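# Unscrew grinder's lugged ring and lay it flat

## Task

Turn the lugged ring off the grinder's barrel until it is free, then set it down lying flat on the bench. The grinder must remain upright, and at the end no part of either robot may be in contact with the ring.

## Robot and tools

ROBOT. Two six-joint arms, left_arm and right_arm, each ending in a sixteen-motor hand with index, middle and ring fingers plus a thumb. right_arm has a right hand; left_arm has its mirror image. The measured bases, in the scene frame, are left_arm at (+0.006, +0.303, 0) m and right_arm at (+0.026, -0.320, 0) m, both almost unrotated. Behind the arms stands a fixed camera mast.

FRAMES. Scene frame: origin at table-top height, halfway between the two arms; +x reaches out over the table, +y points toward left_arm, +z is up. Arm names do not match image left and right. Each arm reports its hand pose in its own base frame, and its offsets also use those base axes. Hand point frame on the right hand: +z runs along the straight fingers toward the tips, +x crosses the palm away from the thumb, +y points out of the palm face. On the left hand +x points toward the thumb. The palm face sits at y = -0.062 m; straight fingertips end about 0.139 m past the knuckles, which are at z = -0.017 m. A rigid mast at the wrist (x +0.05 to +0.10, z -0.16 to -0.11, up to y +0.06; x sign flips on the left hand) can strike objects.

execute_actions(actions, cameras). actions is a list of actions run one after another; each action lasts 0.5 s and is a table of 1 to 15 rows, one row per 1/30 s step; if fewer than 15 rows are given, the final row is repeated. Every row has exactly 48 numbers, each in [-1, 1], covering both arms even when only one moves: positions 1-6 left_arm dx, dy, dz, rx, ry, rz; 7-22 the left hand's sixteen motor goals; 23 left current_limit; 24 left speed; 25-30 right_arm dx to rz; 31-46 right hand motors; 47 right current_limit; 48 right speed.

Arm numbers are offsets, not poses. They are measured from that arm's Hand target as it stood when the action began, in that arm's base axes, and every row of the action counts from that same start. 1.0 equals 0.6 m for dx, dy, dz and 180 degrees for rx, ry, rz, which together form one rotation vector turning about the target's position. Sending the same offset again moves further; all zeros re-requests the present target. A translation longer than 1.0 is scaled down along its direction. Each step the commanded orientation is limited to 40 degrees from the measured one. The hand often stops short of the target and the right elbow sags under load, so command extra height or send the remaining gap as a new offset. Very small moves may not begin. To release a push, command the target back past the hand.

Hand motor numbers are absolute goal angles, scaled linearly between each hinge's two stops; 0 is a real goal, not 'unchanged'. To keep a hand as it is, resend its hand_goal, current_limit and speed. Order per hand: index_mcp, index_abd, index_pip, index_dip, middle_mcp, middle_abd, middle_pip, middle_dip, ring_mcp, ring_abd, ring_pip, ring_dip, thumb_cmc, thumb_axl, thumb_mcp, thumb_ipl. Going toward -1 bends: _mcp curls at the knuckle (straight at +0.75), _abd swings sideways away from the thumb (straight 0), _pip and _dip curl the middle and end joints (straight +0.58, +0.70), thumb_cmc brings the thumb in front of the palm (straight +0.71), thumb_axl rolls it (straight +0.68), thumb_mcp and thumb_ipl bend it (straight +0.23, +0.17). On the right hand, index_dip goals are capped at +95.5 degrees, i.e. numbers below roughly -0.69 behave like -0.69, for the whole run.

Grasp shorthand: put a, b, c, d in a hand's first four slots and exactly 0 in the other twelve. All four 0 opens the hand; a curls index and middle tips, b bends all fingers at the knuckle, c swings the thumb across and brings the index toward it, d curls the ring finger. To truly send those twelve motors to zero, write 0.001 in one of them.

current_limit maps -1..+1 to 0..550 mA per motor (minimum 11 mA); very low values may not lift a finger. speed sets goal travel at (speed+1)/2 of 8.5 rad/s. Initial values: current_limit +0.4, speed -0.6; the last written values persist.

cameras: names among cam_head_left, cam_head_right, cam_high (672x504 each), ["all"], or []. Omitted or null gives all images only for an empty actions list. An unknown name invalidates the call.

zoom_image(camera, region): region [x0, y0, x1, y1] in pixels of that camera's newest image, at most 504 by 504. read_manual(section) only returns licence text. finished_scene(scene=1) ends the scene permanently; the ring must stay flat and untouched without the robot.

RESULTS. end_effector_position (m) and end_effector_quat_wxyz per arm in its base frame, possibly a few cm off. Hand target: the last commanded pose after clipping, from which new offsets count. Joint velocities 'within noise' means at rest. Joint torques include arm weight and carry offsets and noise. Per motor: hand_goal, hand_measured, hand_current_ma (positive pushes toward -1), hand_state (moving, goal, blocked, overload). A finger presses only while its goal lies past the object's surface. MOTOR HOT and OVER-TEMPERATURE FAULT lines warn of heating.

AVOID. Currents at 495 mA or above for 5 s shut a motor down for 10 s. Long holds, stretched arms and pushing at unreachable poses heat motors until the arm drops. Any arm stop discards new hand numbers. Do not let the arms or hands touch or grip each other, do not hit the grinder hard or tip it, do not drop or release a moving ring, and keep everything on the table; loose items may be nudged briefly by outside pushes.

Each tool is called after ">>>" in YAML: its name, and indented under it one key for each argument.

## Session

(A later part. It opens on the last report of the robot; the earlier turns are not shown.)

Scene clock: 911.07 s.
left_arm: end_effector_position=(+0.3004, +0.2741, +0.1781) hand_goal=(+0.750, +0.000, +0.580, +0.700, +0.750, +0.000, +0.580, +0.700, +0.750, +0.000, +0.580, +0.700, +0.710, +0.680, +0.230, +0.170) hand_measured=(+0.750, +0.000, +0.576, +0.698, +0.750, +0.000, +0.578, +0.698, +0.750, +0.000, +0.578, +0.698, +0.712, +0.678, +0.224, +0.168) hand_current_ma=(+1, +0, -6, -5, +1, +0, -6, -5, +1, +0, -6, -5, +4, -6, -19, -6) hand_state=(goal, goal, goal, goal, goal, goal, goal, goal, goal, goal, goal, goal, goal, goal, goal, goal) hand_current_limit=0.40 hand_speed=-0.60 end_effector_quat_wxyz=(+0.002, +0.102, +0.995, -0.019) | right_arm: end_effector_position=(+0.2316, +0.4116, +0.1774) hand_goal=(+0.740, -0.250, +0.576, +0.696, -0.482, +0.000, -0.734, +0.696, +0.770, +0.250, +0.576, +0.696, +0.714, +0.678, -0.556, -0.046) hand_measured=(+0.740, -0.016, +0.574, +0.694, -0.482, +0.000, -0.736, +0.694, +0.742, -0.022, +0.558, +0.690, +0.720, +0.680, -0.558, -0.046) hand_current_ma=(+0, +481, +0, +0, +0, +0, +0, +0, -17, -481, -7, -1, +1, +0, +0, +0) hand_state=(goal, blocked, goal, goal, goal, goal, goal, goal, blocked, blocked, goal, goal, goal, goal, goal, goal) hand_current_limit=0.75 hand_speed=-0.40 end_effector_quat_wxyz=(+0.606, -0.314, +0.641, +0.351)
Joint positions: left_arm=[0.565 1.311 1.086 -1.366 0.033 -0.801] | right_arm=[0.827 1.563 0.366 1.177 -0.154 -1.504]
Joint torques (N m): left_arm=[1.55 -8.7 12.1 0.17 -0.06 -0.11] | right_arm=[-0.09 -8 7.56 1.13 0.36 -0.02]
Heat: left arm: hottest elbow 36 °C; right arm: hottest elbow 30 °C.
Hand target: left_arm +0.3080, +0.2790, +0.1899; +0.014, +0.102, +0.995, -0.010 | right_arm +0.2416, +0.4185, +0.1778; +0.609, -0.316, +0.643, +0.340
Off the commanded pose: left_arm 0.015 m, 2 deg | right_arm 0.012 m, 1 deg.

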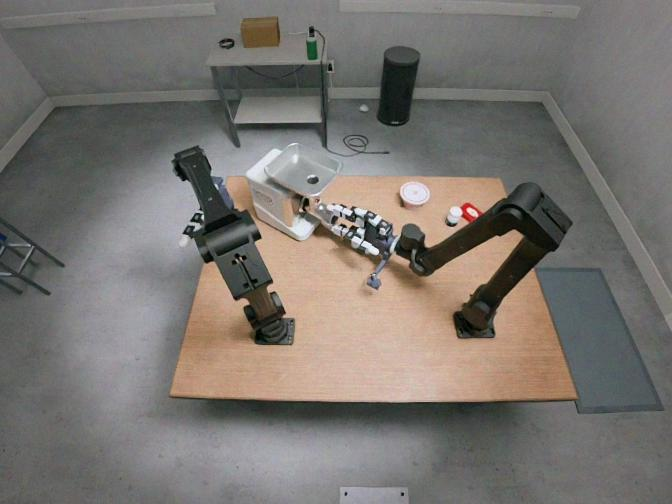

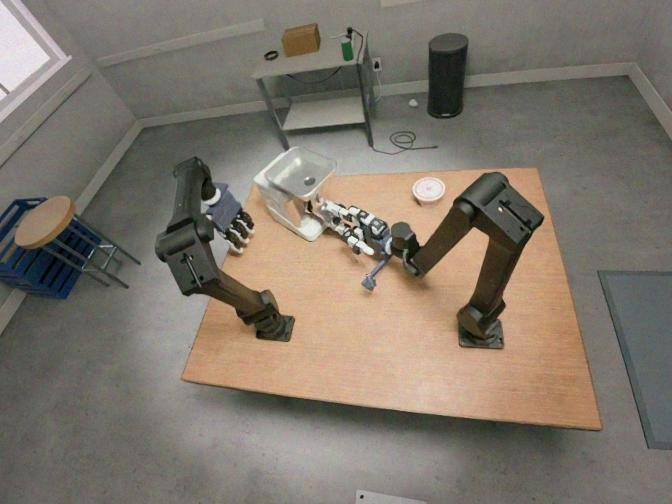

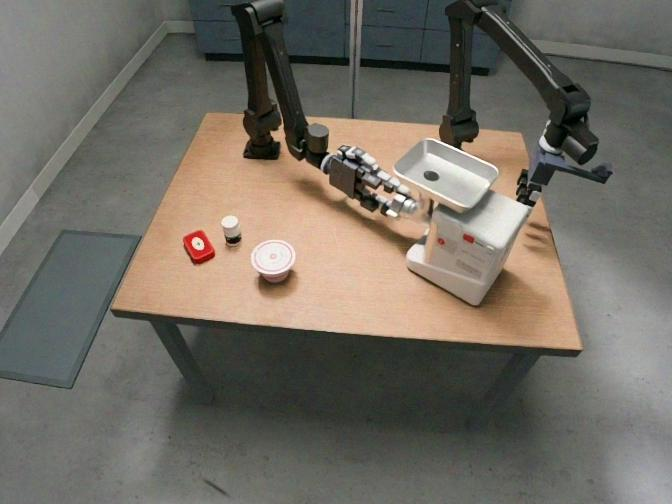

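>>> execute_actions:
  actions:
    - [[0,0,0,0,0,0,0,0,0,0,0,0,0,0,0,0,0,0,0,0,0,0,0.4,-0.6,-0.0228,-0.0329,0,0,0,0,0.74,-0.3,0.576,0.696,-0.483,0,-0.734,0.696,0.77,0.3,0.576,0.696,0.714,0.678,-0.557,-0.046,0.75,-0.4]]
    - [[0,0,0,0,0,0,0,0,0,0,0,0,0,0,0,0,0,0,0,0,0,0,0.4,-0.6,-0.0142,-0.0206,0,0,0,0,0.74,-0.3,0.576,0.696,-0.483,0,-0.734,0.696,0.77,0.3,0.576,0.696,0.714,0.678,-0.557,-0.046,0.75,-0.4]]
  cameras: ["all"]

>>> zoom_image:
  camera: "cam_high"
  region: [380, 180, 430, 230]

>>> zoom_image:
  camera: "cam_head_left"
  region: [310, 190, 370, 250]

Scene clock: 919.93 s.
left_arm: end_effector_position=(+0.3004, +0.2741, +0.1781) hand_goal=(+0.750, +0.000, +0.580, +0.700, +0.750, +0.000, +0.580, +0.700, +0.750, +0.000, +0.580, +0.700, +0.710, +0.680, +0.230, +0.170) hand_measured=(+0.750, +0.000, +0.576, +0.698, +0.750, +0.000, +0.578, +0.698, +0.750, +0.000, +0.578, +0.698, +0.712, +0.678, +0.224, +0.168) hand_current_ma=(+1, +0, -6, -5, +1, +0, -6, -5, +1, +0, -6, -5, +4, -6, -19, -6) hand_state=(goal, goal, goal, goal, goal, goal, goal, goal, goal, goal, goal, goal, goal, goal, goal, goal) hand_current_limit=0.40 hand_speed=-0.60 end_effector_quat_wxyz=(+0.002, +0.102, +0.995, -0.019) | right_arm: end_effector_position=(+0.2156, +0.3914, +0.1890) hand_goal=(+0.740, -0.300, +0.576, +0.696, -0.482, +0.000, -0.734, +0.696, +0.770, +0.300, +0.576, +0.696, +0.714, +0.678, -0.556, -0.046) hand_measured=(+0.732, -0.208, +0.572, +0.694, -0.482, +0.000, -0.736, +0.694, +0.768, +0.288, +0.574, +0.694, +0.718, +0.680, -0.558, -0.046) hand_current_ma=(-1, +112, -1, +0, +0, +0, +0, +0, +0, -2, +0, +0, +1, +0, +0, +0) hand_state=(goal, blocked, goal, goal, goal, goal, goal, goal, goal, goal, goal, goal, goal, goal, goal, goal) hand_current_limit=0.75 hand_speed=-0.40 end_effector_quat_wxyz=(+0.614, -0.314, +0.633, +0.352)
Joint positions: left_arm=[0.565 1.311 1.086 -1.366 0.033 -0.801] | right_arm=[0.819 1.478 0.302 1.177 -0.162 -1.511]
Joint torques (N m): left_arm=[1.61 -8.7 12.1 0.18 -0.06 -0.11] | right_arm=[-1.2 -6.18 4.71 1.89 0.01 0.02]
Motor temperatures (°C): left_arm=[24 29 37 25 23 23] | right_arm=[22 25 30 24 22 22]
Heat: left arm: hottest elbow 37 °C; right arm: hottest elbow 30 °C.
Hand target: left_arm +0.3080, +0.2790, +0.1899; +0.014, +0.102, +0.995, -0.010 | right_arm +0.2193, +0.3864, +0.1777; +0.609, -0.316, +0.644, +0.340
Off the commanded pose: left_arm 0.015 m, 2 deg | right_arm 0.013 m, 2 deg.

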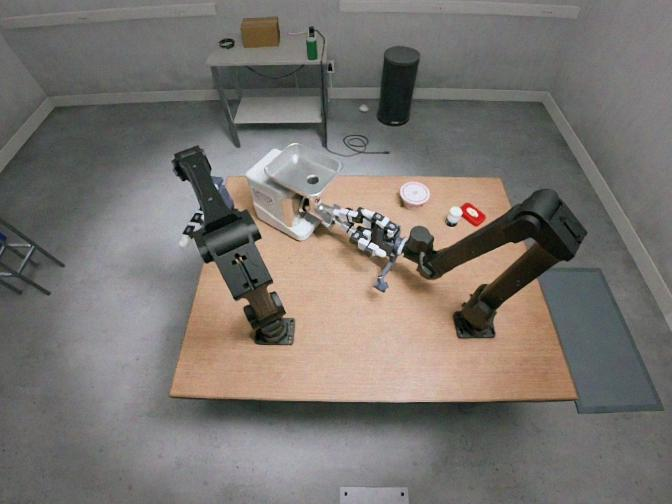

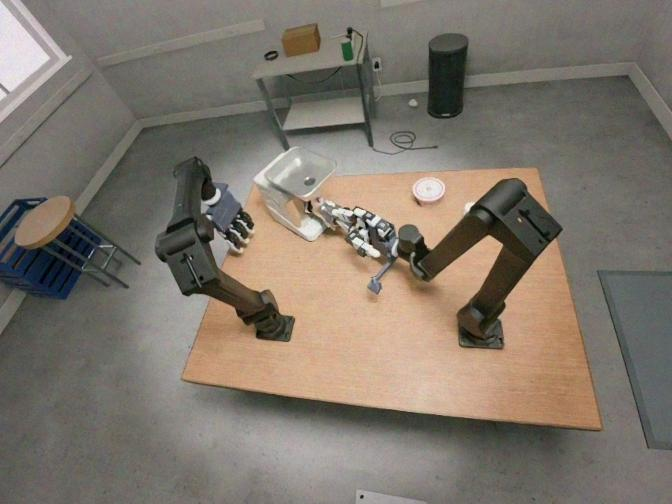

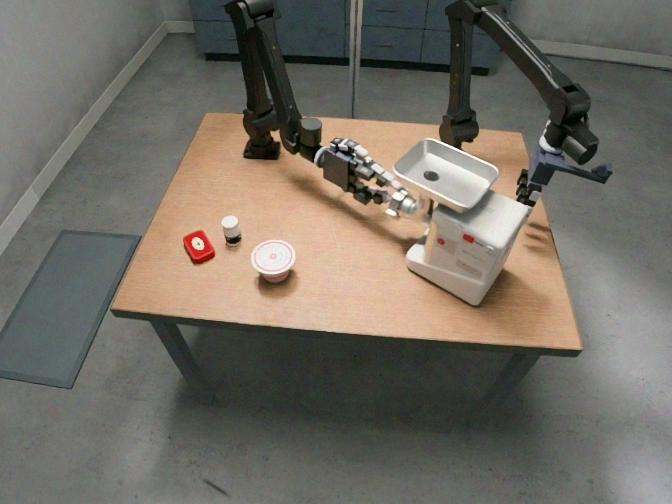

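Scaled by 10.080 from the camera's 672x504 image, which has a finer 960x720 frame.

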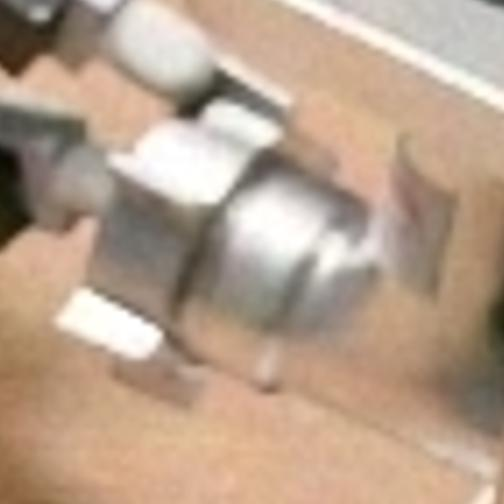

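Scaled by 8.400 from the camera's 672x504 image, which has a finer 960x720 frame.

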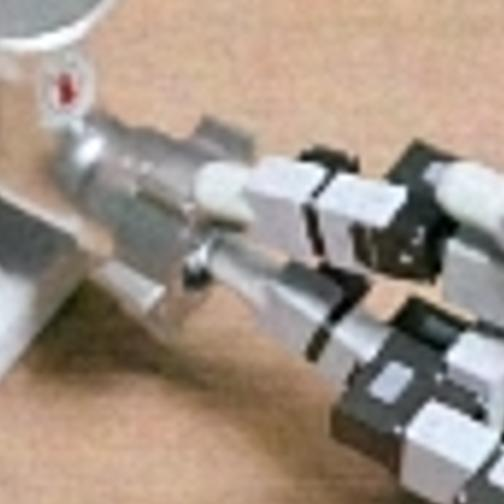

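>>> zoom_image:
  camera: "cam_high"
  region: [384, 182, 414, 222]

>>> zoom_image:
  camera: "cam_head_left"
  region: [315, 195, 350, 235]

>>> zoom_image:
  camera: "cam_head_right"
  region: [315, 195, 350, 235]

Scaled by 12.600 from the camera's 672x504 image, which has a finer 960x720 frame.

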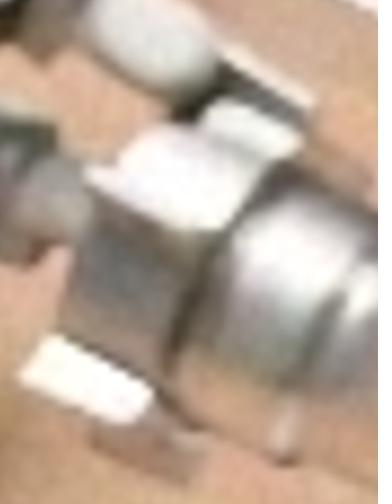

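Scaled by 12.600 from the camera's 672x504 image, which has a finer 960x720 frame.

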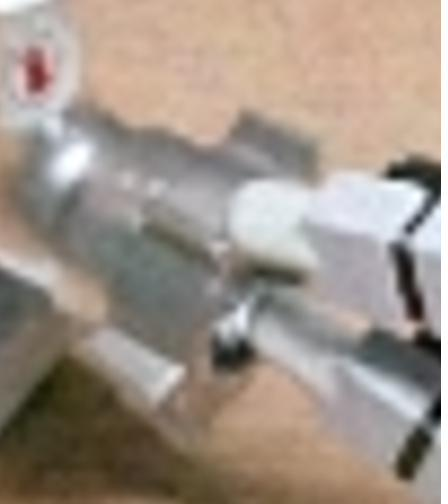

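Scaled by 12.600 from the camera's 672x504 image, which has a finer 960x720 frame.

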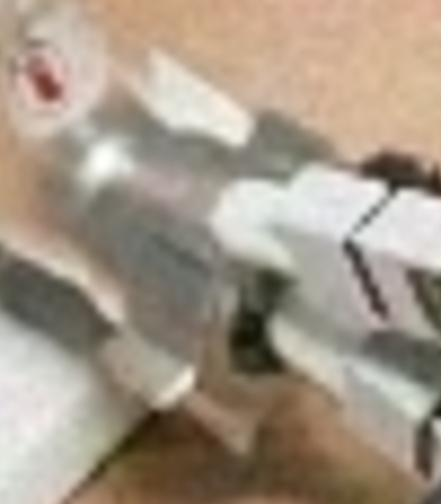

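>>> execute_actions:
  actions:
    - [[0,0,0,0,0,0,0,0,0,0,0,0,0,0,0,0,0,0,0,0,0,0,0.4,-0.6,0,0,0,0,0,0,0.74,-0.05,0.576,0.696,-0.483,0,-0.734,0.696,0.77,0.288,0.576,0.696,0.714,0.678,-0.557,-0.046,0.75,-0.8]]
  cameras: ["all"]

>>> zoom_image:
  camera: "cam_high"
  region: [380, 180, 430, 230]

>>> zoom_image:
  camera: "cam_head_left"
  region: [310, 190, 370, 250]

>>> zoom_image:
  camera: "cam_head_right"
  region: [310, 190, 370, 250]

Scene clock: 951.20 s.
left_arm: end_effector_position=(+0.3004, +0.2741, +0.1781) hand_goal=(+0.750, +0.000, +0.580, +0.700, +0.750, +0.000, +0.580, +0.700, +0.750, +0.000, +0.580, +0.700, +0.710, +0.680, +0.230, +0.170) hand_measured=(+0.750, +0.000, +0.576, +0.698, +0.750, +0.000, +0.578, +0.698, +0.750, +0.000, +0.578, +0.698, +0.712, +0.678, +0.224, +0.168) hand_current_ma=(+1, +0, -6, -5, +1, +0, -6, -5, +1, +0, -6, -5, +4, -6, -19, -6) hand_state=(goal, goal, goal, goal, goal, goal, goal, goal, goal, goal, goal, goal, goal, goal, goal, goal) hand_current_limit=0.40 hand_speed=-0.60 end_effector_quat_wxyz=(+0.002, +0.102, +0.995, -0.019) | right_arm: end_effector_position=(+0.2164, +0.3910, +0.1889) hand_goal=(+0.740, -0.050, +0.576, +0.696, -0.482, +0.000, -0.734, +0.696, +0.770, +0.288, +0.576, +0.696, +0.714, +0.678, -0.556, -0.046) hand_measured=(+0.738, -0.062, +0.572, +0.694, -0.482, +0.000, -0.736, +0.694, +0.768, +0.286, +0.574, +0.694, +0.718, +0.680, -0.558, -0.046) hand_current_ma=(+0, -2, +0, +0, +0, +0, +0, +0, +0, +0, +0, +0, +1, +0, +0, +0) hand_state=(goal, goal, goal, goal, goal, goal, goal, goal, goal, goal, goal, goal, goal, goal, goal, goal) hand_current_limit=0.75 hand_speed=-0.80 end_effector_quat_wxyz=(+0.615, -0.314, +0.633, +0.350)
Joint positions: left_arm=[0.565 1.311 1.086 -1.366 0.033 -0.801] | right_arm=[0.817 1.478 0.302 1.177 -0.162 -1.513]
Joint torques (N m): left_arm=[1.61 -8.7 12.11 0.18 -0.06 -0.11] | right_arm=[-1.32 -5.95 4.68 1.85 0.01 0.07]
Heat: left arm: hottest elbow 37 °C; right arm: hottest elbow 29 °C.
Hand target: left_arm +0.3080, +0.2790, +0.1899; +0.014, +0.102, +0.995, -0.010 | right_arm +0.2194, +0.3864, +0.1777; +0.609, -0.316, +0.644, +0.340
Off the commanded pose: left_arm 0.015 m, 2 deg | right_arm 0.012 m, 2 deg.

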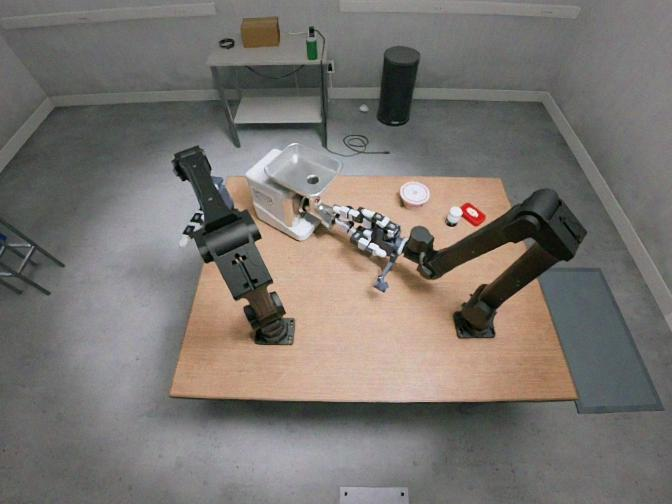

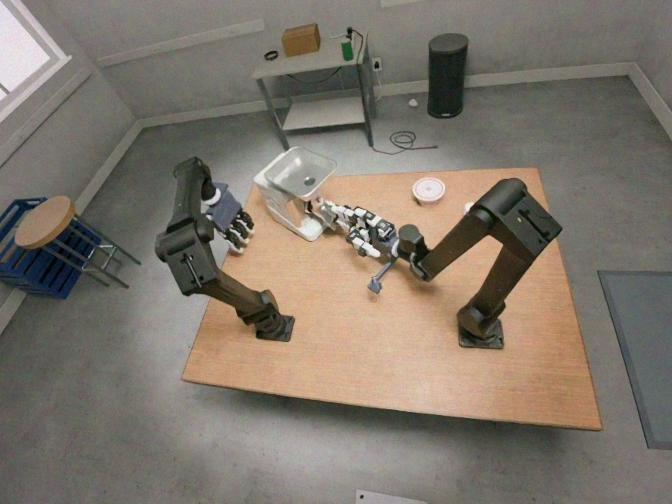

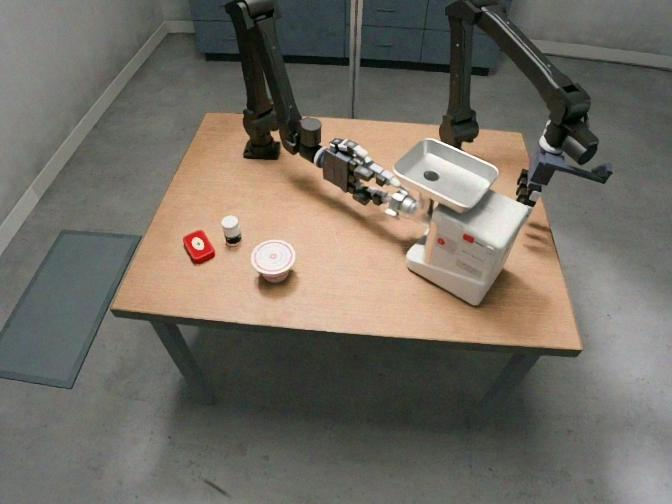

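Scaled by 10.080 from the camera's 672x504 image, which has a finer 960x720 frame.

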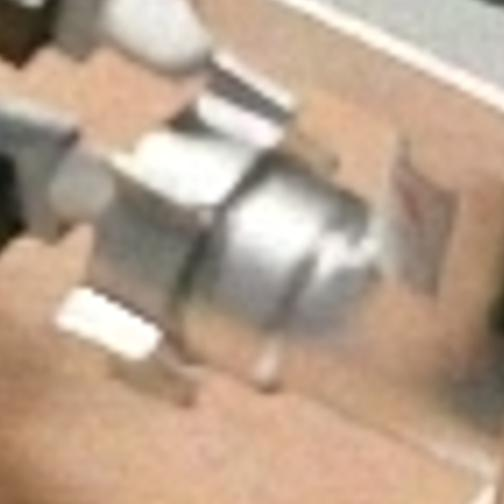

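Scaled by 8.400 from the camera's 672x504 image, which has a finer 960x720 frame.

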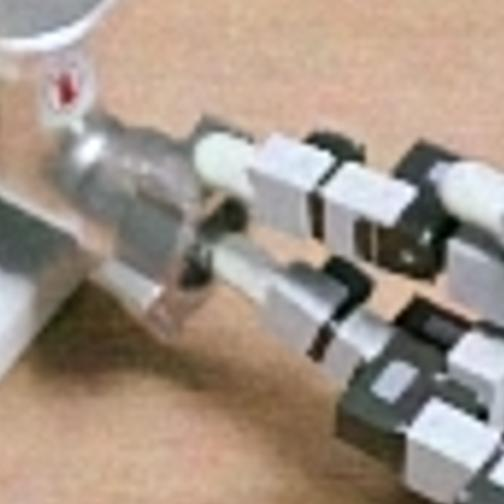

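Scaled by 8.400 from the camera's 672x504 image, which has a finer 960x720 frame.

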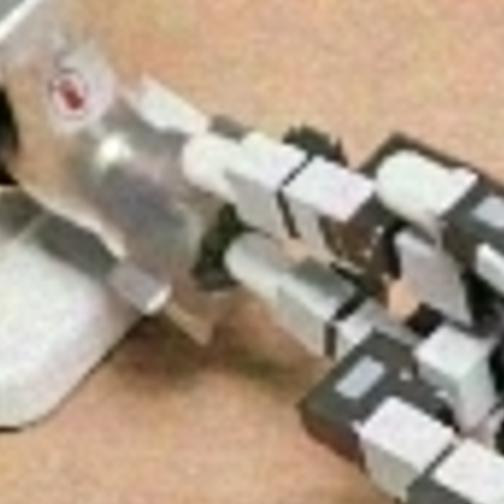

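>>> execute_actions:
  actions:
    - [[0,0,0,0,0,0,0,0,0,0,0,0,0,0,0,0,0,0,0,0,0,0,0.4,-0.6,-0.0285,-0.0411,0.0167,0,0,0,0.74,-0.05,0.576,0.696,-0.483,0,-0.734,0.696,0.77,0.288,0.576,0.696,0.714,0.678,-0.557,-0.046,0.75,-0.8]]
    - [[0,0,0,0,0,0,0,0,0,0,0,0,0,0,0,0,0,0,0,0,0,0,0.4,-0.6,0,0,0,0,0,0,0.754,0.25,0.576,0.696,-0.483,0,-0.734,0.696,0.754,-0.25,0.576,0.696,0.714,0.678,-0.557,-0.046,0.75,-0.8]]
  cameras: ["all"]

>>> zoom_image:
  camera: "cam_high"
  region: [380, 180, 430, 230]

>>> zoom_image:
  camera: "cam_head_left"
  region: [310, 190, 370, 250]

>>> zoom_image:
  camera: "cam_head_right"
  region: [310, 190, 370, 250]

Scene clock: 957.00 s.
left_arm: end_effector_position=(+0.3004, +0.2741, +0.1781) hand_goal=(+0.750, +0.000, +0.580, +0.700, +0.750, +0.000, +0.580, +0.700, +0.750, +0.000, +0.580, +0.700, +0.710, +0.680, +0.230, +0.170) hand_measured=(+0.750, +0.000, +0.576, +0.698, +0.750, +0.000, +0.578, +0.698, +0.750, +0.000, +0.578, +0.698, +0.712, +0.678, +0.224, +0.168) hand_current_ma=(+1, +0, -6, -5, +1, +0, -6, -5, +1, +0, -6, -5, +4, -6, -19, -6) hand_state=(goal, goal, goal, goal, goal, goal, goal, goal, goal, goal, goal, goal, goal, goal, goal, goal) hand_current_limit=0.40 hand_speed=-0.60 end_effector_quat_wxyz=(+0.002, +0.102, +0.995, -0.019) | right_arm: end_effector_position=(+0.1988, +0.3638, +0.1910) hand_goal=(+0.754, +0.250, +0.576, +0.696, -0.482, +0.000, -0.734, +0.696, +0.754, -0.250, +0.576, +0.696, +0.714, +0.678, -0.556, -0.046) hand_measured=(+0.752, +0.238, +0.574, +0.694, -0.480, +0.000, -0.736, +0.694, +0.758, -0.252, +0.574, +0.694, +0.718, +0.680, -0.558, -0.046) hand_current_ma=(+0, -2, +0, +0, +0, +0, +0, +0, +0, +0, +0, +0, +1, +0, +0, +0) hand_state=(goal, goal, goal, goal, goal, goal, goal, goal, goal, goal, goal, goal, goal, goal, goal, goal) hand_current_limit=0.75 hand_speed=-0.80 end_effector_quat_wxyz=(+0.610, -0.314, +0.640, +0.347)
Joint positions: left_arm=[0.565 1.311 1.086 -1.366 0.033 -0.801] | right_arm=[0.796 1.363 0.219 1.128 -0.178 -1.514]
Joint torques (N m): left_arm=[1.61 -8.7 12.1 0.17 -0.06 -0.11] | right_arm=[-0.73 -5.48 5.82 1.72 -0.16 0.03]
Heat: left arm: hottest elbow 37 °C; right arm: hottest elbow 29 °C.
Hand target: left_arm +0.3080, +0.2790, +0.1899; +0.014, +0.102, +0.995, -0.010 | right_arm +0.2023, +0.3617, +0.1877; +0.609, -0.316, +0.644, +0.340
Off the commanded pose: left_arm 0.015 m, 2 deg | right_arm 0.005 m, 1 deg.

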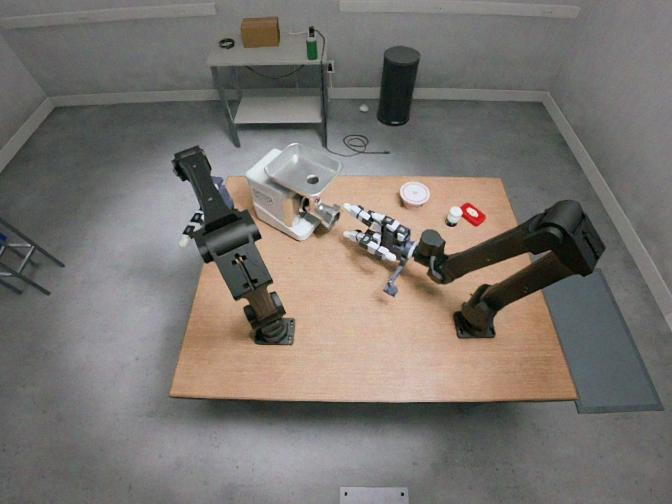

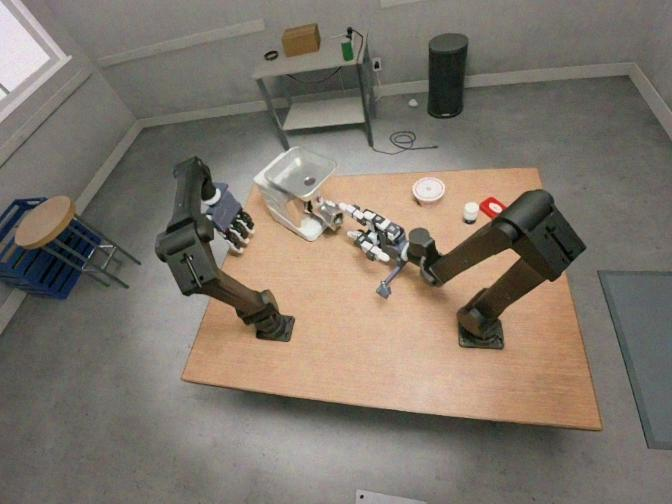

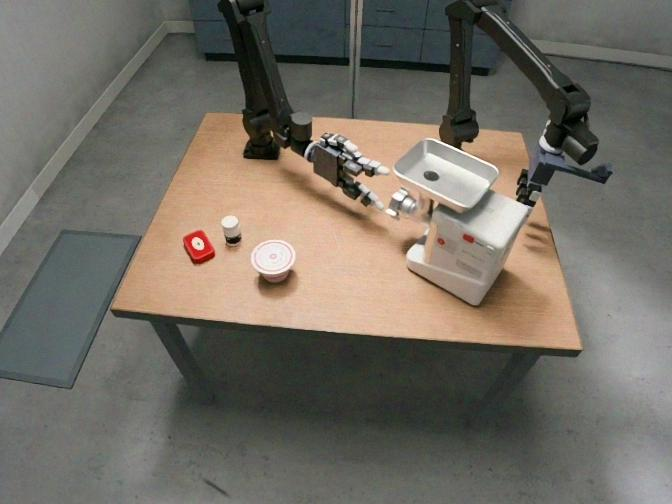

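Scaled by 10.080 from the camera's 672x504 image, which has a finer 960x720 frame.

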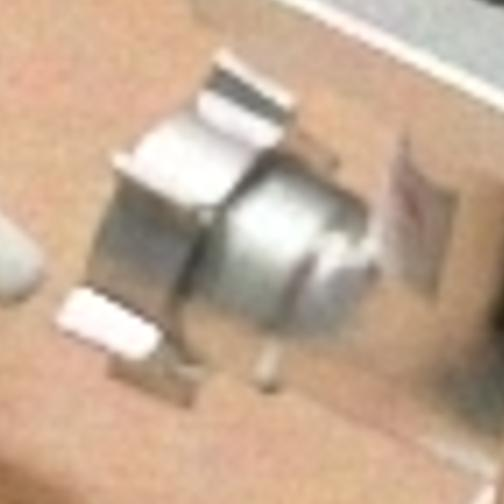

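Scaled by 8.400 from the camera's 672x504 image, which has a finer 960x720 frame.

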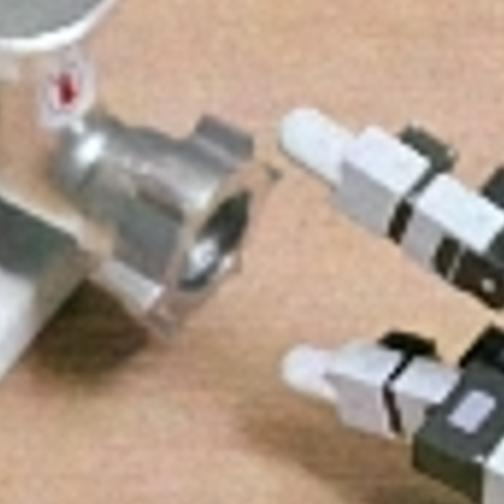

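Scaled by 8.400 from the camera's 672x504 image, which has a finer 960x720 frame.

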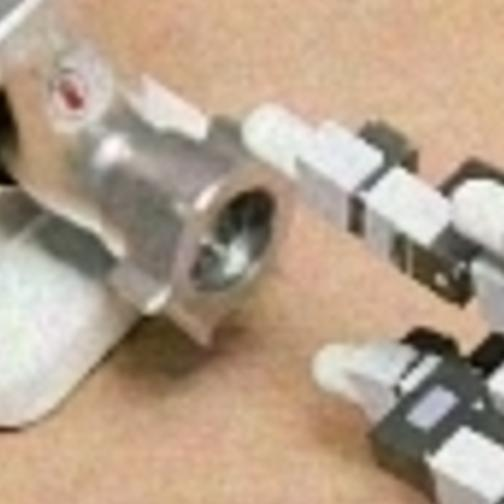

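>>> execute_actions:
  actions:
    - [[0,0,0,0,0,0,0,0,0,0,0,0,0,0,0,0,0,0,0,0,0,0,0.4,-0.6,0.008,-0.006,-0.025,0.0114,-0.0079,0,0.754,0.25,0.576,0.696,-0.483,0,-0.734,0.696,0.754,-0.25,0.576,0.696,0.714,0.678,-0.557,-0.046,0.75,-0.6]]
    - [[0,0,0,0,0,0,0,0,0,0,0,0,0,0,0,0,0,0,0,0,0,0,0.4,-0.6,0,0,-0.025,0.0114,-0.0079,0,0.754,0.25,0.576,0.696,-0.483,0,-0.734,0.696,0.754,-0.25,0.576,0.696,0.714,0.678,-0.557,-0.046,0.75,-0.6]]

Scene clock: 969.83 s.
left_arm: end_effector_position=(+0.3004, +0.2741, +0.1781) hand_goal=(+0.750, +0.000, +0.580, +0.700, +0.750, +0.000, +0.580, +0.700, +0.750, +0.000, +0.580, +0.700, +0.710, +0.680, +0.230, +0.170) hand_measured=(+0.750, +0.000, +0.576, +0.698, +0.750, +0.000, +0.578, +0.698, +0.750, +0.000, +0.578, +0.698, +0.712, +0.678, +0.224, +0.168) hand_current_ma=(+1, +0, -6, -5, +1, +0, -6, -5, +1, +0, -6, -5, +4, -6, -19, -6) hand_state=(goal, goal, goal, goal, goal, goal, goal, goal, goal, goal, goal, goal, goal, goal, goal, goal) hand_current_limit=0.40 hand_speed=-0.60 end_effector_quat_wxyz=(+0.002, +0.102, +0.995, -0.019) | right_arm: end_effector_position=(+0.2041, +0.3602, +0.1519) hand_goal=(+0.754, +0.250, +0.576, +0.696, -0.482, +0.000, -0.734, +0.696, +0.754, -0.250, +0.576, +0.696, +0.714, +0.678, -0.556, -0.046) hand_measured=(+0.754, +0.242, +0.574, +0.694, -0.480, +0.000, -0.736, +0.694, +0.756, -0.254, +0.574, +0.694, +0.718, +0.680, -0.560, -0.046) hand_current_ma=(+0, -1, +0, +0, +0, +0, +0, +0, +0, +0, +0, +0, +0, +0, -1, +0) hand_state=(goal, goal, goal, goal, goal, goal, goal, goal, goal, goal, goal, goal, goal, goal, goal, goal) hand_current_limit=0.75 hand_speed=-0.60 end_effector_quat_wxyz=(+0.628, -0.309, +0.622, +0.352)
Joint positions: left_arm=[0.565 1.311 1.086 -1.366 0.033 -0.801] | right_arm=[0.771 1.704 0.216 1.526 -0.201 -1.514]
Joint torques (N m): left_arm=[1.61 -8.7 12.1 0.18 -0.06 -0.11] | right_arm=[-0.91 -6.65 2.99 2.76 -0.1 0.21]
Heat: left arm: hottest elbow 37 °C; right arm: hottest elbow 29 °C.
Hand target: left_arm +0.3080, +0.2790, +0.1899; +0.014, +0.102, +0.995, -0.010 | right_arm +0.2071, +0.3582, +0.1578; +0.636, -0.302, +0.616, +0.355
Off the commanded pose: left_arm 0.015 m, 2 deg | right_arm 0.007 m, 1 deg.

>>> execute_actions:
  actions:
    - [[0,0,0,0,0,0,0,0,0,0,0,0,0,0,0,0,0,0,0,0,0,0,0.4,-0.6,0.0237,0.0342,0.02,0.0045,-0.0031,0,0.754,0.25,0.576,0.696,-0.483,0,-0.734,0.696,0.754,-0.25,0.576,0.696,0.714,0.678,-0.557,-0.046,0.75,-0.6]]
    - [[0,0,0,0,0,0,0,0,0,0,0,0,0,0,0,0,0,0,0,0,0,0,0.4,-0.6,0,0,0,0,0,0,0.754,0.25,0.576,0.696,-0.483,0,-0.734,0.696,0.754,-0.25,0.576,0.696,0.714,0.678,-0.557,-0.046,0.75,-0.6]]
  cameras: ["all"]

>>> zoom_image:
  camera: "cam_high"
  region: [360, 160, 430, 230]

>>> zoom_image:
  camera: "cam_head_left"
  region: [310, 190, 370, 250]

>>> zoom_image:
  camera: "cam_head_right"
  region: [310, 190, 370, 250]

Scene clock: 975.53 s.
left_arm: end_effector_position=(+0.3004, +0.2741, +0.1781) hand_goal=(+0.750, +0.000, +0.580, +0.700, +0.750, +0.000, +0.580, +0.700, +0.750, +0.000, +0.580, +0.700, +0.710, +0.680, +0.230, +0.170) hand_measured=(+0.750, +0.000, +0.576, +0.698, +0.750, +0.000, +0.578, +0.698, +0.750, +0.000, +0.578, +0.698, +0.712, +0.678, +0.224, +0.168) hand_current_ma=(+1, +0, -6, -5, +1, +0, -6, -5, +1, +0, -6, -5, +4, -6, -19, -6) hand_state=(goal, goal, goal, goal, goal, goal, goal, goal, goal, goal, goal, goal, goal, goal, goal, goal) hand_current_limit=0.40 hand_speed=-0.60 end_effector_quat_wxyz=(+0.002, +0.102, +0.995, -0.019) | right_arm: end_effector_position=(+0.2198, +0.3723, +0.1627) hand_goal=(+0.754, +0.250, +0.576, +0.696, -0.482, +0.000, -0.734, +0.696, +0.754, -0.250, +0.576, +0.696, +0.714, +0.678, -0.556, -0.046) hand_measured=(+0.754, +0.242, +0.574, +0.694, -0.482, +0.000, -0.736, +0.694, +0.756, -0.254, +0.574, +0.694, +0.718, +0.680, -0.560, -0.046) hand_current_ma=(+0, -1, +0, +0, +0, +0, +0, +0, +0, +0, +0, +0, +0, +0, -1, +0) hand_state=(goal, goal, goal, goal, goal, goal, goal, goal, goal, goal, goal, goal, goal, goal, goal, goal) hand_current_limit=0.75 hand_speed=-0.60 end_effector_quat_wxyz=(+0.639, -0.301, +0.615, +0.351)
Joint positions: left_arm=[0.565 1.311 1.086 -1.366 0.033 -0.801] | right_arm=[0.771 1.688 0.265 1.485 -0.186 -1.512]
Joint torques (N m): left_arm=[1.55 -8.7 12.11 0.17 -0.06 -0.11] | right_arm=[0.32 -8.59 4.79 1.68 0.09 0.25]
Heat: left arm: hottest elbow 37 °C; right arm: hottest elbow 29 °C.
Hand target: left_arm +0.3080, +0.2790, +0.1899; +0.014, +0.102, +0.995, -0.010 | right_arm +0.2213, +0.3786, +0.1698; +0.641, -0.299, +0.610, +0.357
Off the commanded pose: left_arm 0.015 m, 2 deg | right_arm 0.010 m, 1 deg.

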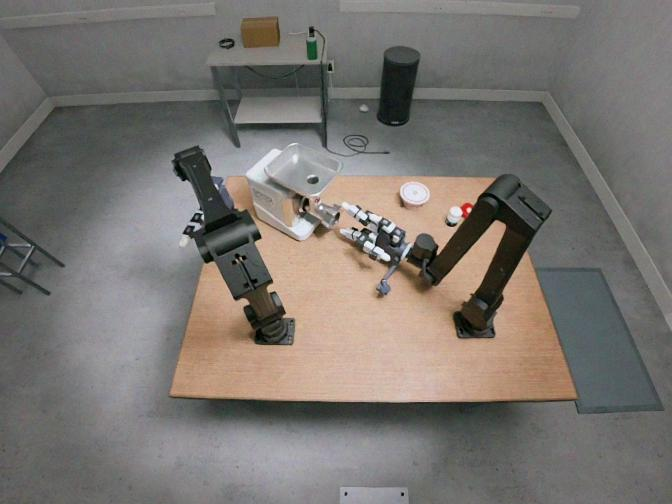

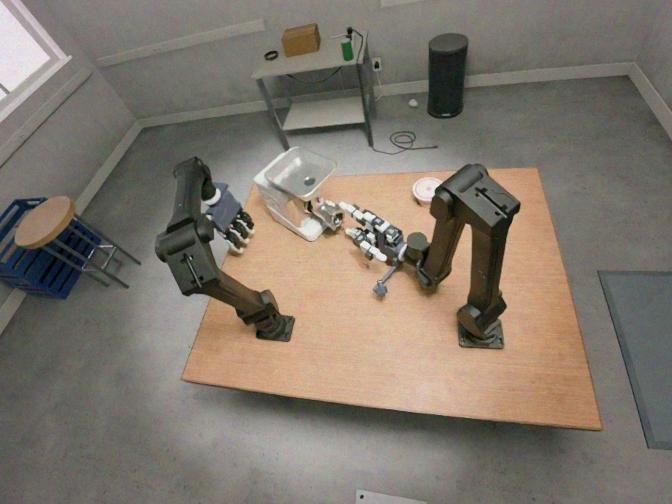

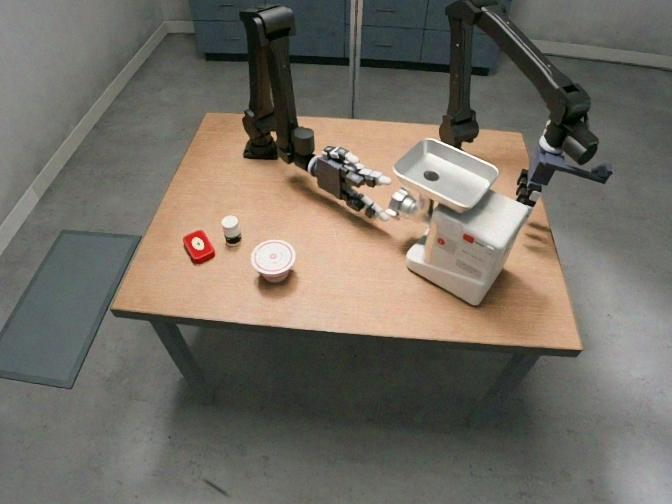

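Scaled by 7.200 from the camera's 672x504 image, which has a finer 960x720 frame.

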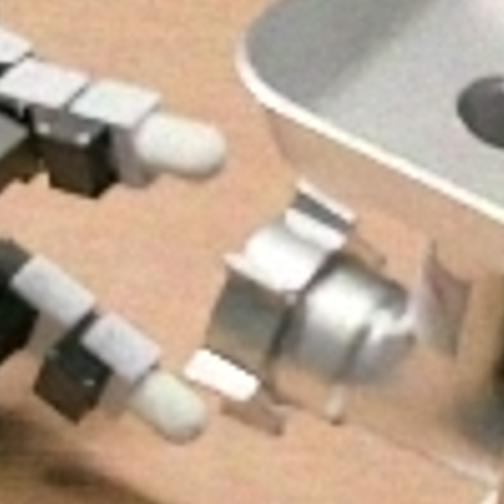

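Scaled by 8.400 from the camera's 672x504 image, which has a finer 960x720 frame.

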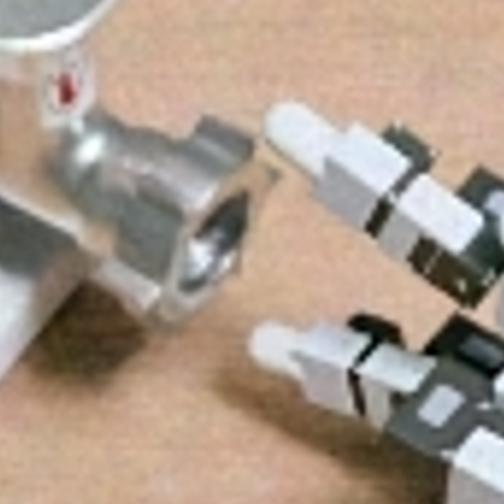

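Scaled by 8.400 from the camera's 672x504 image, which has a finer 960x720 frame.

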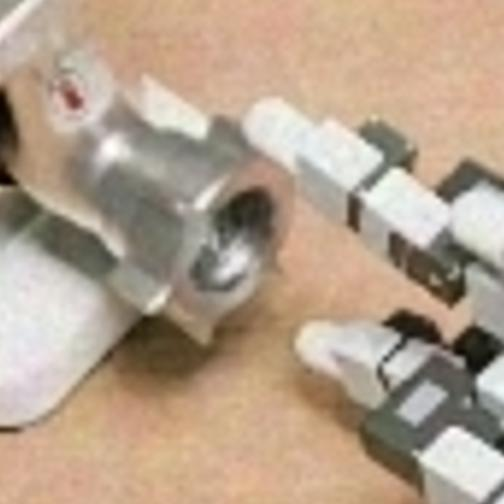

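>>> execute_actions:
  actions:
    - [[0,0,0,0,0,0,0,0,0,0,0,0,0,0,0,0,0,0,0,0,0,0,0.4,-0.6,-0.0075,0.0255,-0.007,0,0,0,0.754,0.25,0.576,0.696,-0.483,0,-0.734,0.696,0.754,-0.25,0.576,0.696,0.714,0.678,-0.557,-0.046,0.75,-0.6]]
    - [[0,0,0,0,0,0,0,0,0,0,0,0,0,0,0,0,0,0,0,0,0,0,0.4,-0.6,0.0152,0.0219,0,0,0,0,0.754,0.25,0.576,0.696,-0.483,0,-0.734,0.696,0.754,-0.25,0.576,0.696,0.714,0.678,-0.557,-0.046,0.75,-0.6]]

Scene clock: 985.47 s.
left_arm: end_effector_position=(+0.3004, +0.2741, +0.1781) hand_goal=(+0.750, +0.000, +0.580, +0.700, +0.750, +0.000, +0.580, +0.700, +0.750, +0.000, +0.580, +0.700, +0.710, +0.680, +0.230, +0.170) hand_measured=(+0.750, +0.000, +0.576, +0.698, +0.750, +0.000, +0.578, +0.698, +0.750, +0.000, +0.578, +0.698, +0.712, +0.678, +0.224, +0.168) hand_current_ma=(+1, +0, -6, -5, +1, +0, -6, -5, +1, +0, -6, -5, +4, -6, -19, -6) hand_state=(goal, goal, goal, goal, goal, goal, goal, goal, goal, goal, goal, goal, goal, goal, goal, goal) hand_current_limit=0.40 hand_speed=-0.60 end_effector_quat_wxyz=(+0.002, +0.102, +0.995, -0.019) | right_arm: end_effector_position=(+0.2244, +0.3982, +0.1687) hand_goal=(+0.754, +0.250, +0.576, +0.696, -0.482, +0.000, -0.734, +0.696, +0.754, -0.250, +0.576, +0.696, +0.714, +0.678, -0.556, -0.046) hand_measured=(+0.754, +0.242, +0.574, +0.694, -0.482, +0.000, -0.736, +0.694, +0.756, -0.254, +0.574, +0.694, +0.716, +0.680, -0.560, -0.046) hand_current_ma=(+0, -1, +0, +0, +0, +0, +0, +0, +0, +0, +0, +0, +0, +0, -1, +0) hand_state=(goal, goal, goal, goal, goal, goal, goal, goal, goal, goal, goal, goal, goal, goal, goal, goal) hand_current_limit=0.75 hand_speed=-0.60 end_effector_quat_wxyz=(+0.645, -0.297, +0.608, +0.354)
Joint positions: left_arm=[0.565 1.311 1.086 -1.366 0.033 -0.801] | right_arm=[0.827 1.707 0.326 1.466 -0.129 -1.512]
Joint torques (N m): left_arm=[1.55 -8.76 12.11 0.18 -0.06 -0.11] | right_arm=[0.67 -6.95 5.33 1.63 0.09 0.19]
Heat: left arm: hottest elbow 37 °C; right arm: hottest elbow 29 °C.
Hand target: left_arm +0.3080, +0.2790, +0.1899; +0.014, +0.102, +0.995, -0.010 | right_arm +0.2259, +0.4071, +0.1655; +0.641, -0.299, +0.610, +0.357
Off the commanded pose: left_arm 0.015 m, 2 deg | right_arm 0.010 m, 1 deg.

>>> execute_actions:
  actions:
    - [[0,0,0,0,0,0,0,0,0,0,0,0,0,0,0,0,0,0,0,0,0,0,0.4,-0.6,0.0076,0.011,-0.02,0,0,0,0.754,0.25,0.576,0.696,-0.483,0,-0.734,0.696,0.754,-0.25,0.576,0.696,0.714,0.678,-0.557,-0.046,0.75,-0.6]]
    - [[0,0,0,0,0,0,0,0,0,0,0,0,0,0,0,0,0,0,0,0,0,0,0.4,-0.6,0,0,0,0,0,0,0.754,0.25,0.576,0.696,-0.483,0,-0.734,0.696,0.754,-0.25,0.576,0.696,0.714,0.678,-0.557,-0.046,0.75,-0.6]]
  cameras: ["all"]

>>> zoom_image:
  camera: "cam_high"
  region: [360, 160, 430, 230]

>>> zoom_image:
  camera: "cam_head_left"
  region: [310, 190, 370, 250]

>>> zoom_image:
  camera: "cam_head_right"
  region: [310, 190, 370, 250]

Scene clock: 991.63 s.
left_arm: end_effector_position=(+0.3004, +0.2741, +0.1781) hand_goal=(+0.750, +0.000, +0.580, +0.700, +0.750, +0.000, +0.580, +0.700, +0.750, +0.000, +0.580, +0.700, +0.710, +0.680, +0.230, +0.170) hand_measured=(+0.750, +0.000, +0.576, +0.698, +0.750, +0.000, +0.578, +0.698, +0.750, +0.000, +0.578, +0.698, +0.712, +0.678, +0.224, +0.168) hand_current_ma=(+1, +0, -6, -5, +1, +0, -6, -5, +1, +0, -6, -5, +4, -6, -19, -6) hand_state=(goal, goal, goal, goal, goal, goal, goal, goal, goal, goal, goal, goal, goal, goal, goal, goal) hand_current_limit=0.40 hand_speed=-0.60 end_effector_quat_wxyz=(+0.002, +0.102, +0.995, -0.019) | right_arm: end_effector_position=(+0.2294, +0.4050, +0.1457) hand_goal=(+0.754, +0.250, +0.576, +0.696, -0.482, +0.000, -0.734, +0.696, +0.754, -0.250, +0.576, +0.696, +0.714, +0.678, -0.556, -0.046) hand_measured=(+0.754, +0.256, +0.574, +0.694, -0.482, +0.000, -0.736, +0.694, +0.756, -0.254, +0.574, +0.694, +0.716, +0.680, -0.560, -0.046) hand_current_ma=(+0, +1, +0, +0, +0, +0, +0, +0, +0, +0, +0, +0, +0, +0, -1, +0) hand_state=(goal, goal, goal, goal, goal, goal, goal, goal, goal, goal, goal, goal, goal, goal, goal, goal) hand_current_limit=0.75 hand_speed=-0.60 end_effector_quat_wxyz=(+0.632, -0.302, +0.622, +0.349)
Joint positions: left_arm=[0.565 1.311 1.086 -1.366 0.033 -0.801] | right_arm=[0.83 1.783 0.347 1.48 -0.126 -1.512]
Joint torques (N m): left_arm=[1.61 -8.7 12.1 0.18 -0.06 -0.11] | right_arm=[0.56 -8.12 5.18 2.76 0.08 0.17]
Heat: left arm: hottest elbow 37 °C; right arm: hottest elbow 29 °C.
Hand target: left_arm +0.3080, +0.2790, +0.1899; +0.014, +0.102, +0.995, -0.010 | right_arm +0.2306, +0.4137, +0.1535; +0.641, -0.299, +0.610, +0.357
Off the commanded pose: left_arm 0.015 m, 2 deg | right_arm 0.012 m, 2 deg.

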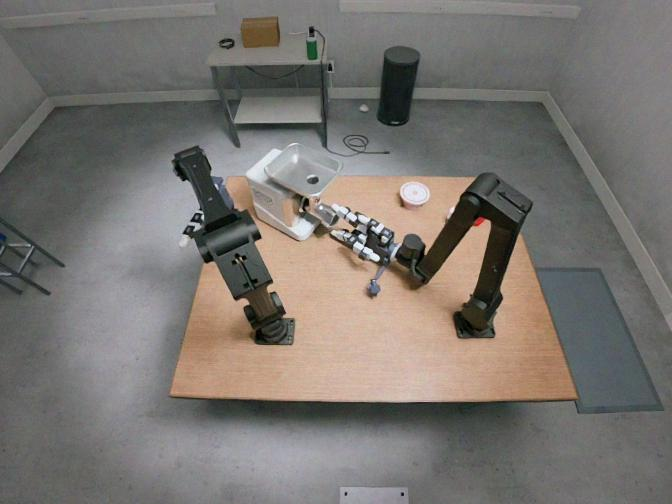

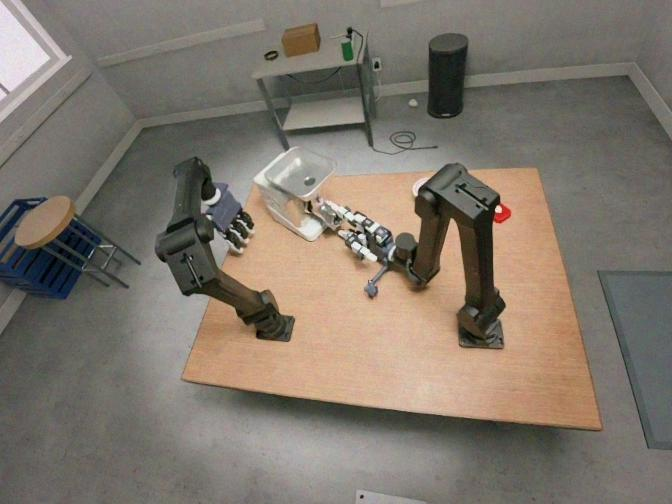

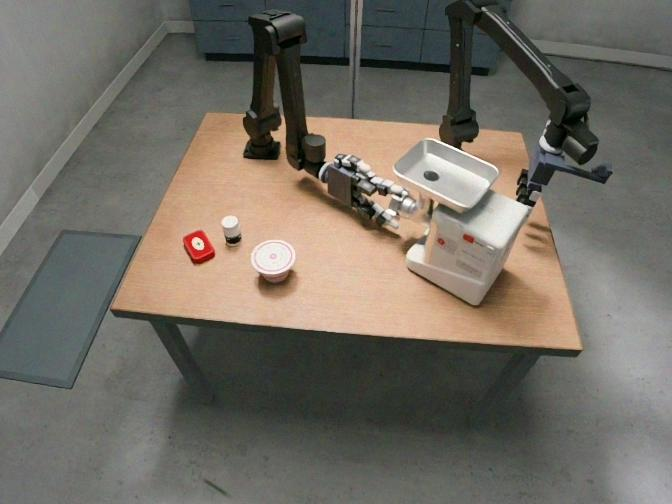

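Scaled by 7.200 from the camera's 672x504 image, which has a finer 960x720 frame.

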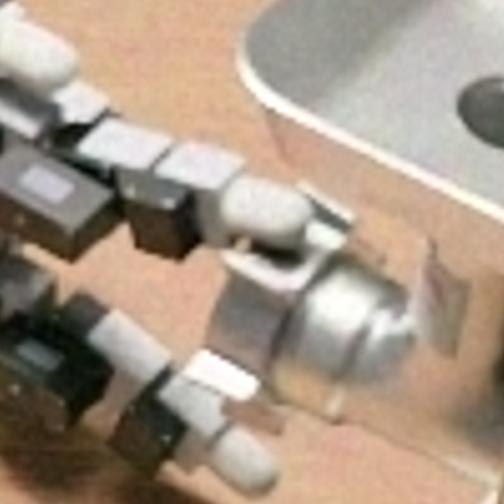

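Scaled by 8.400 from the camera's 672x504 image, which has a finer 960x720 frame.

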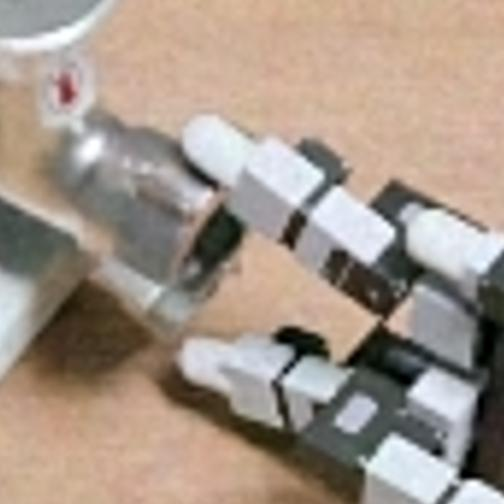

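Scaled by 8.400 from the camera's 672x504 image, which has a finer 960x720 frame.

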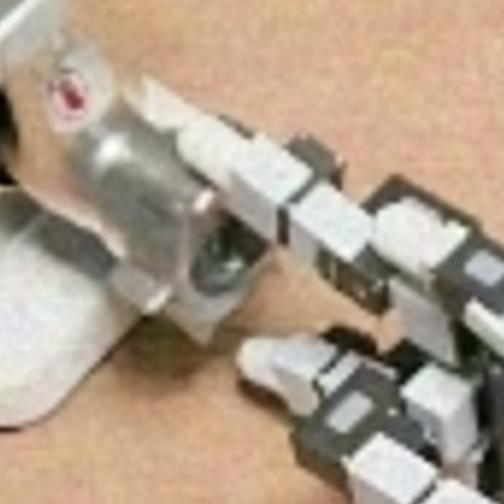

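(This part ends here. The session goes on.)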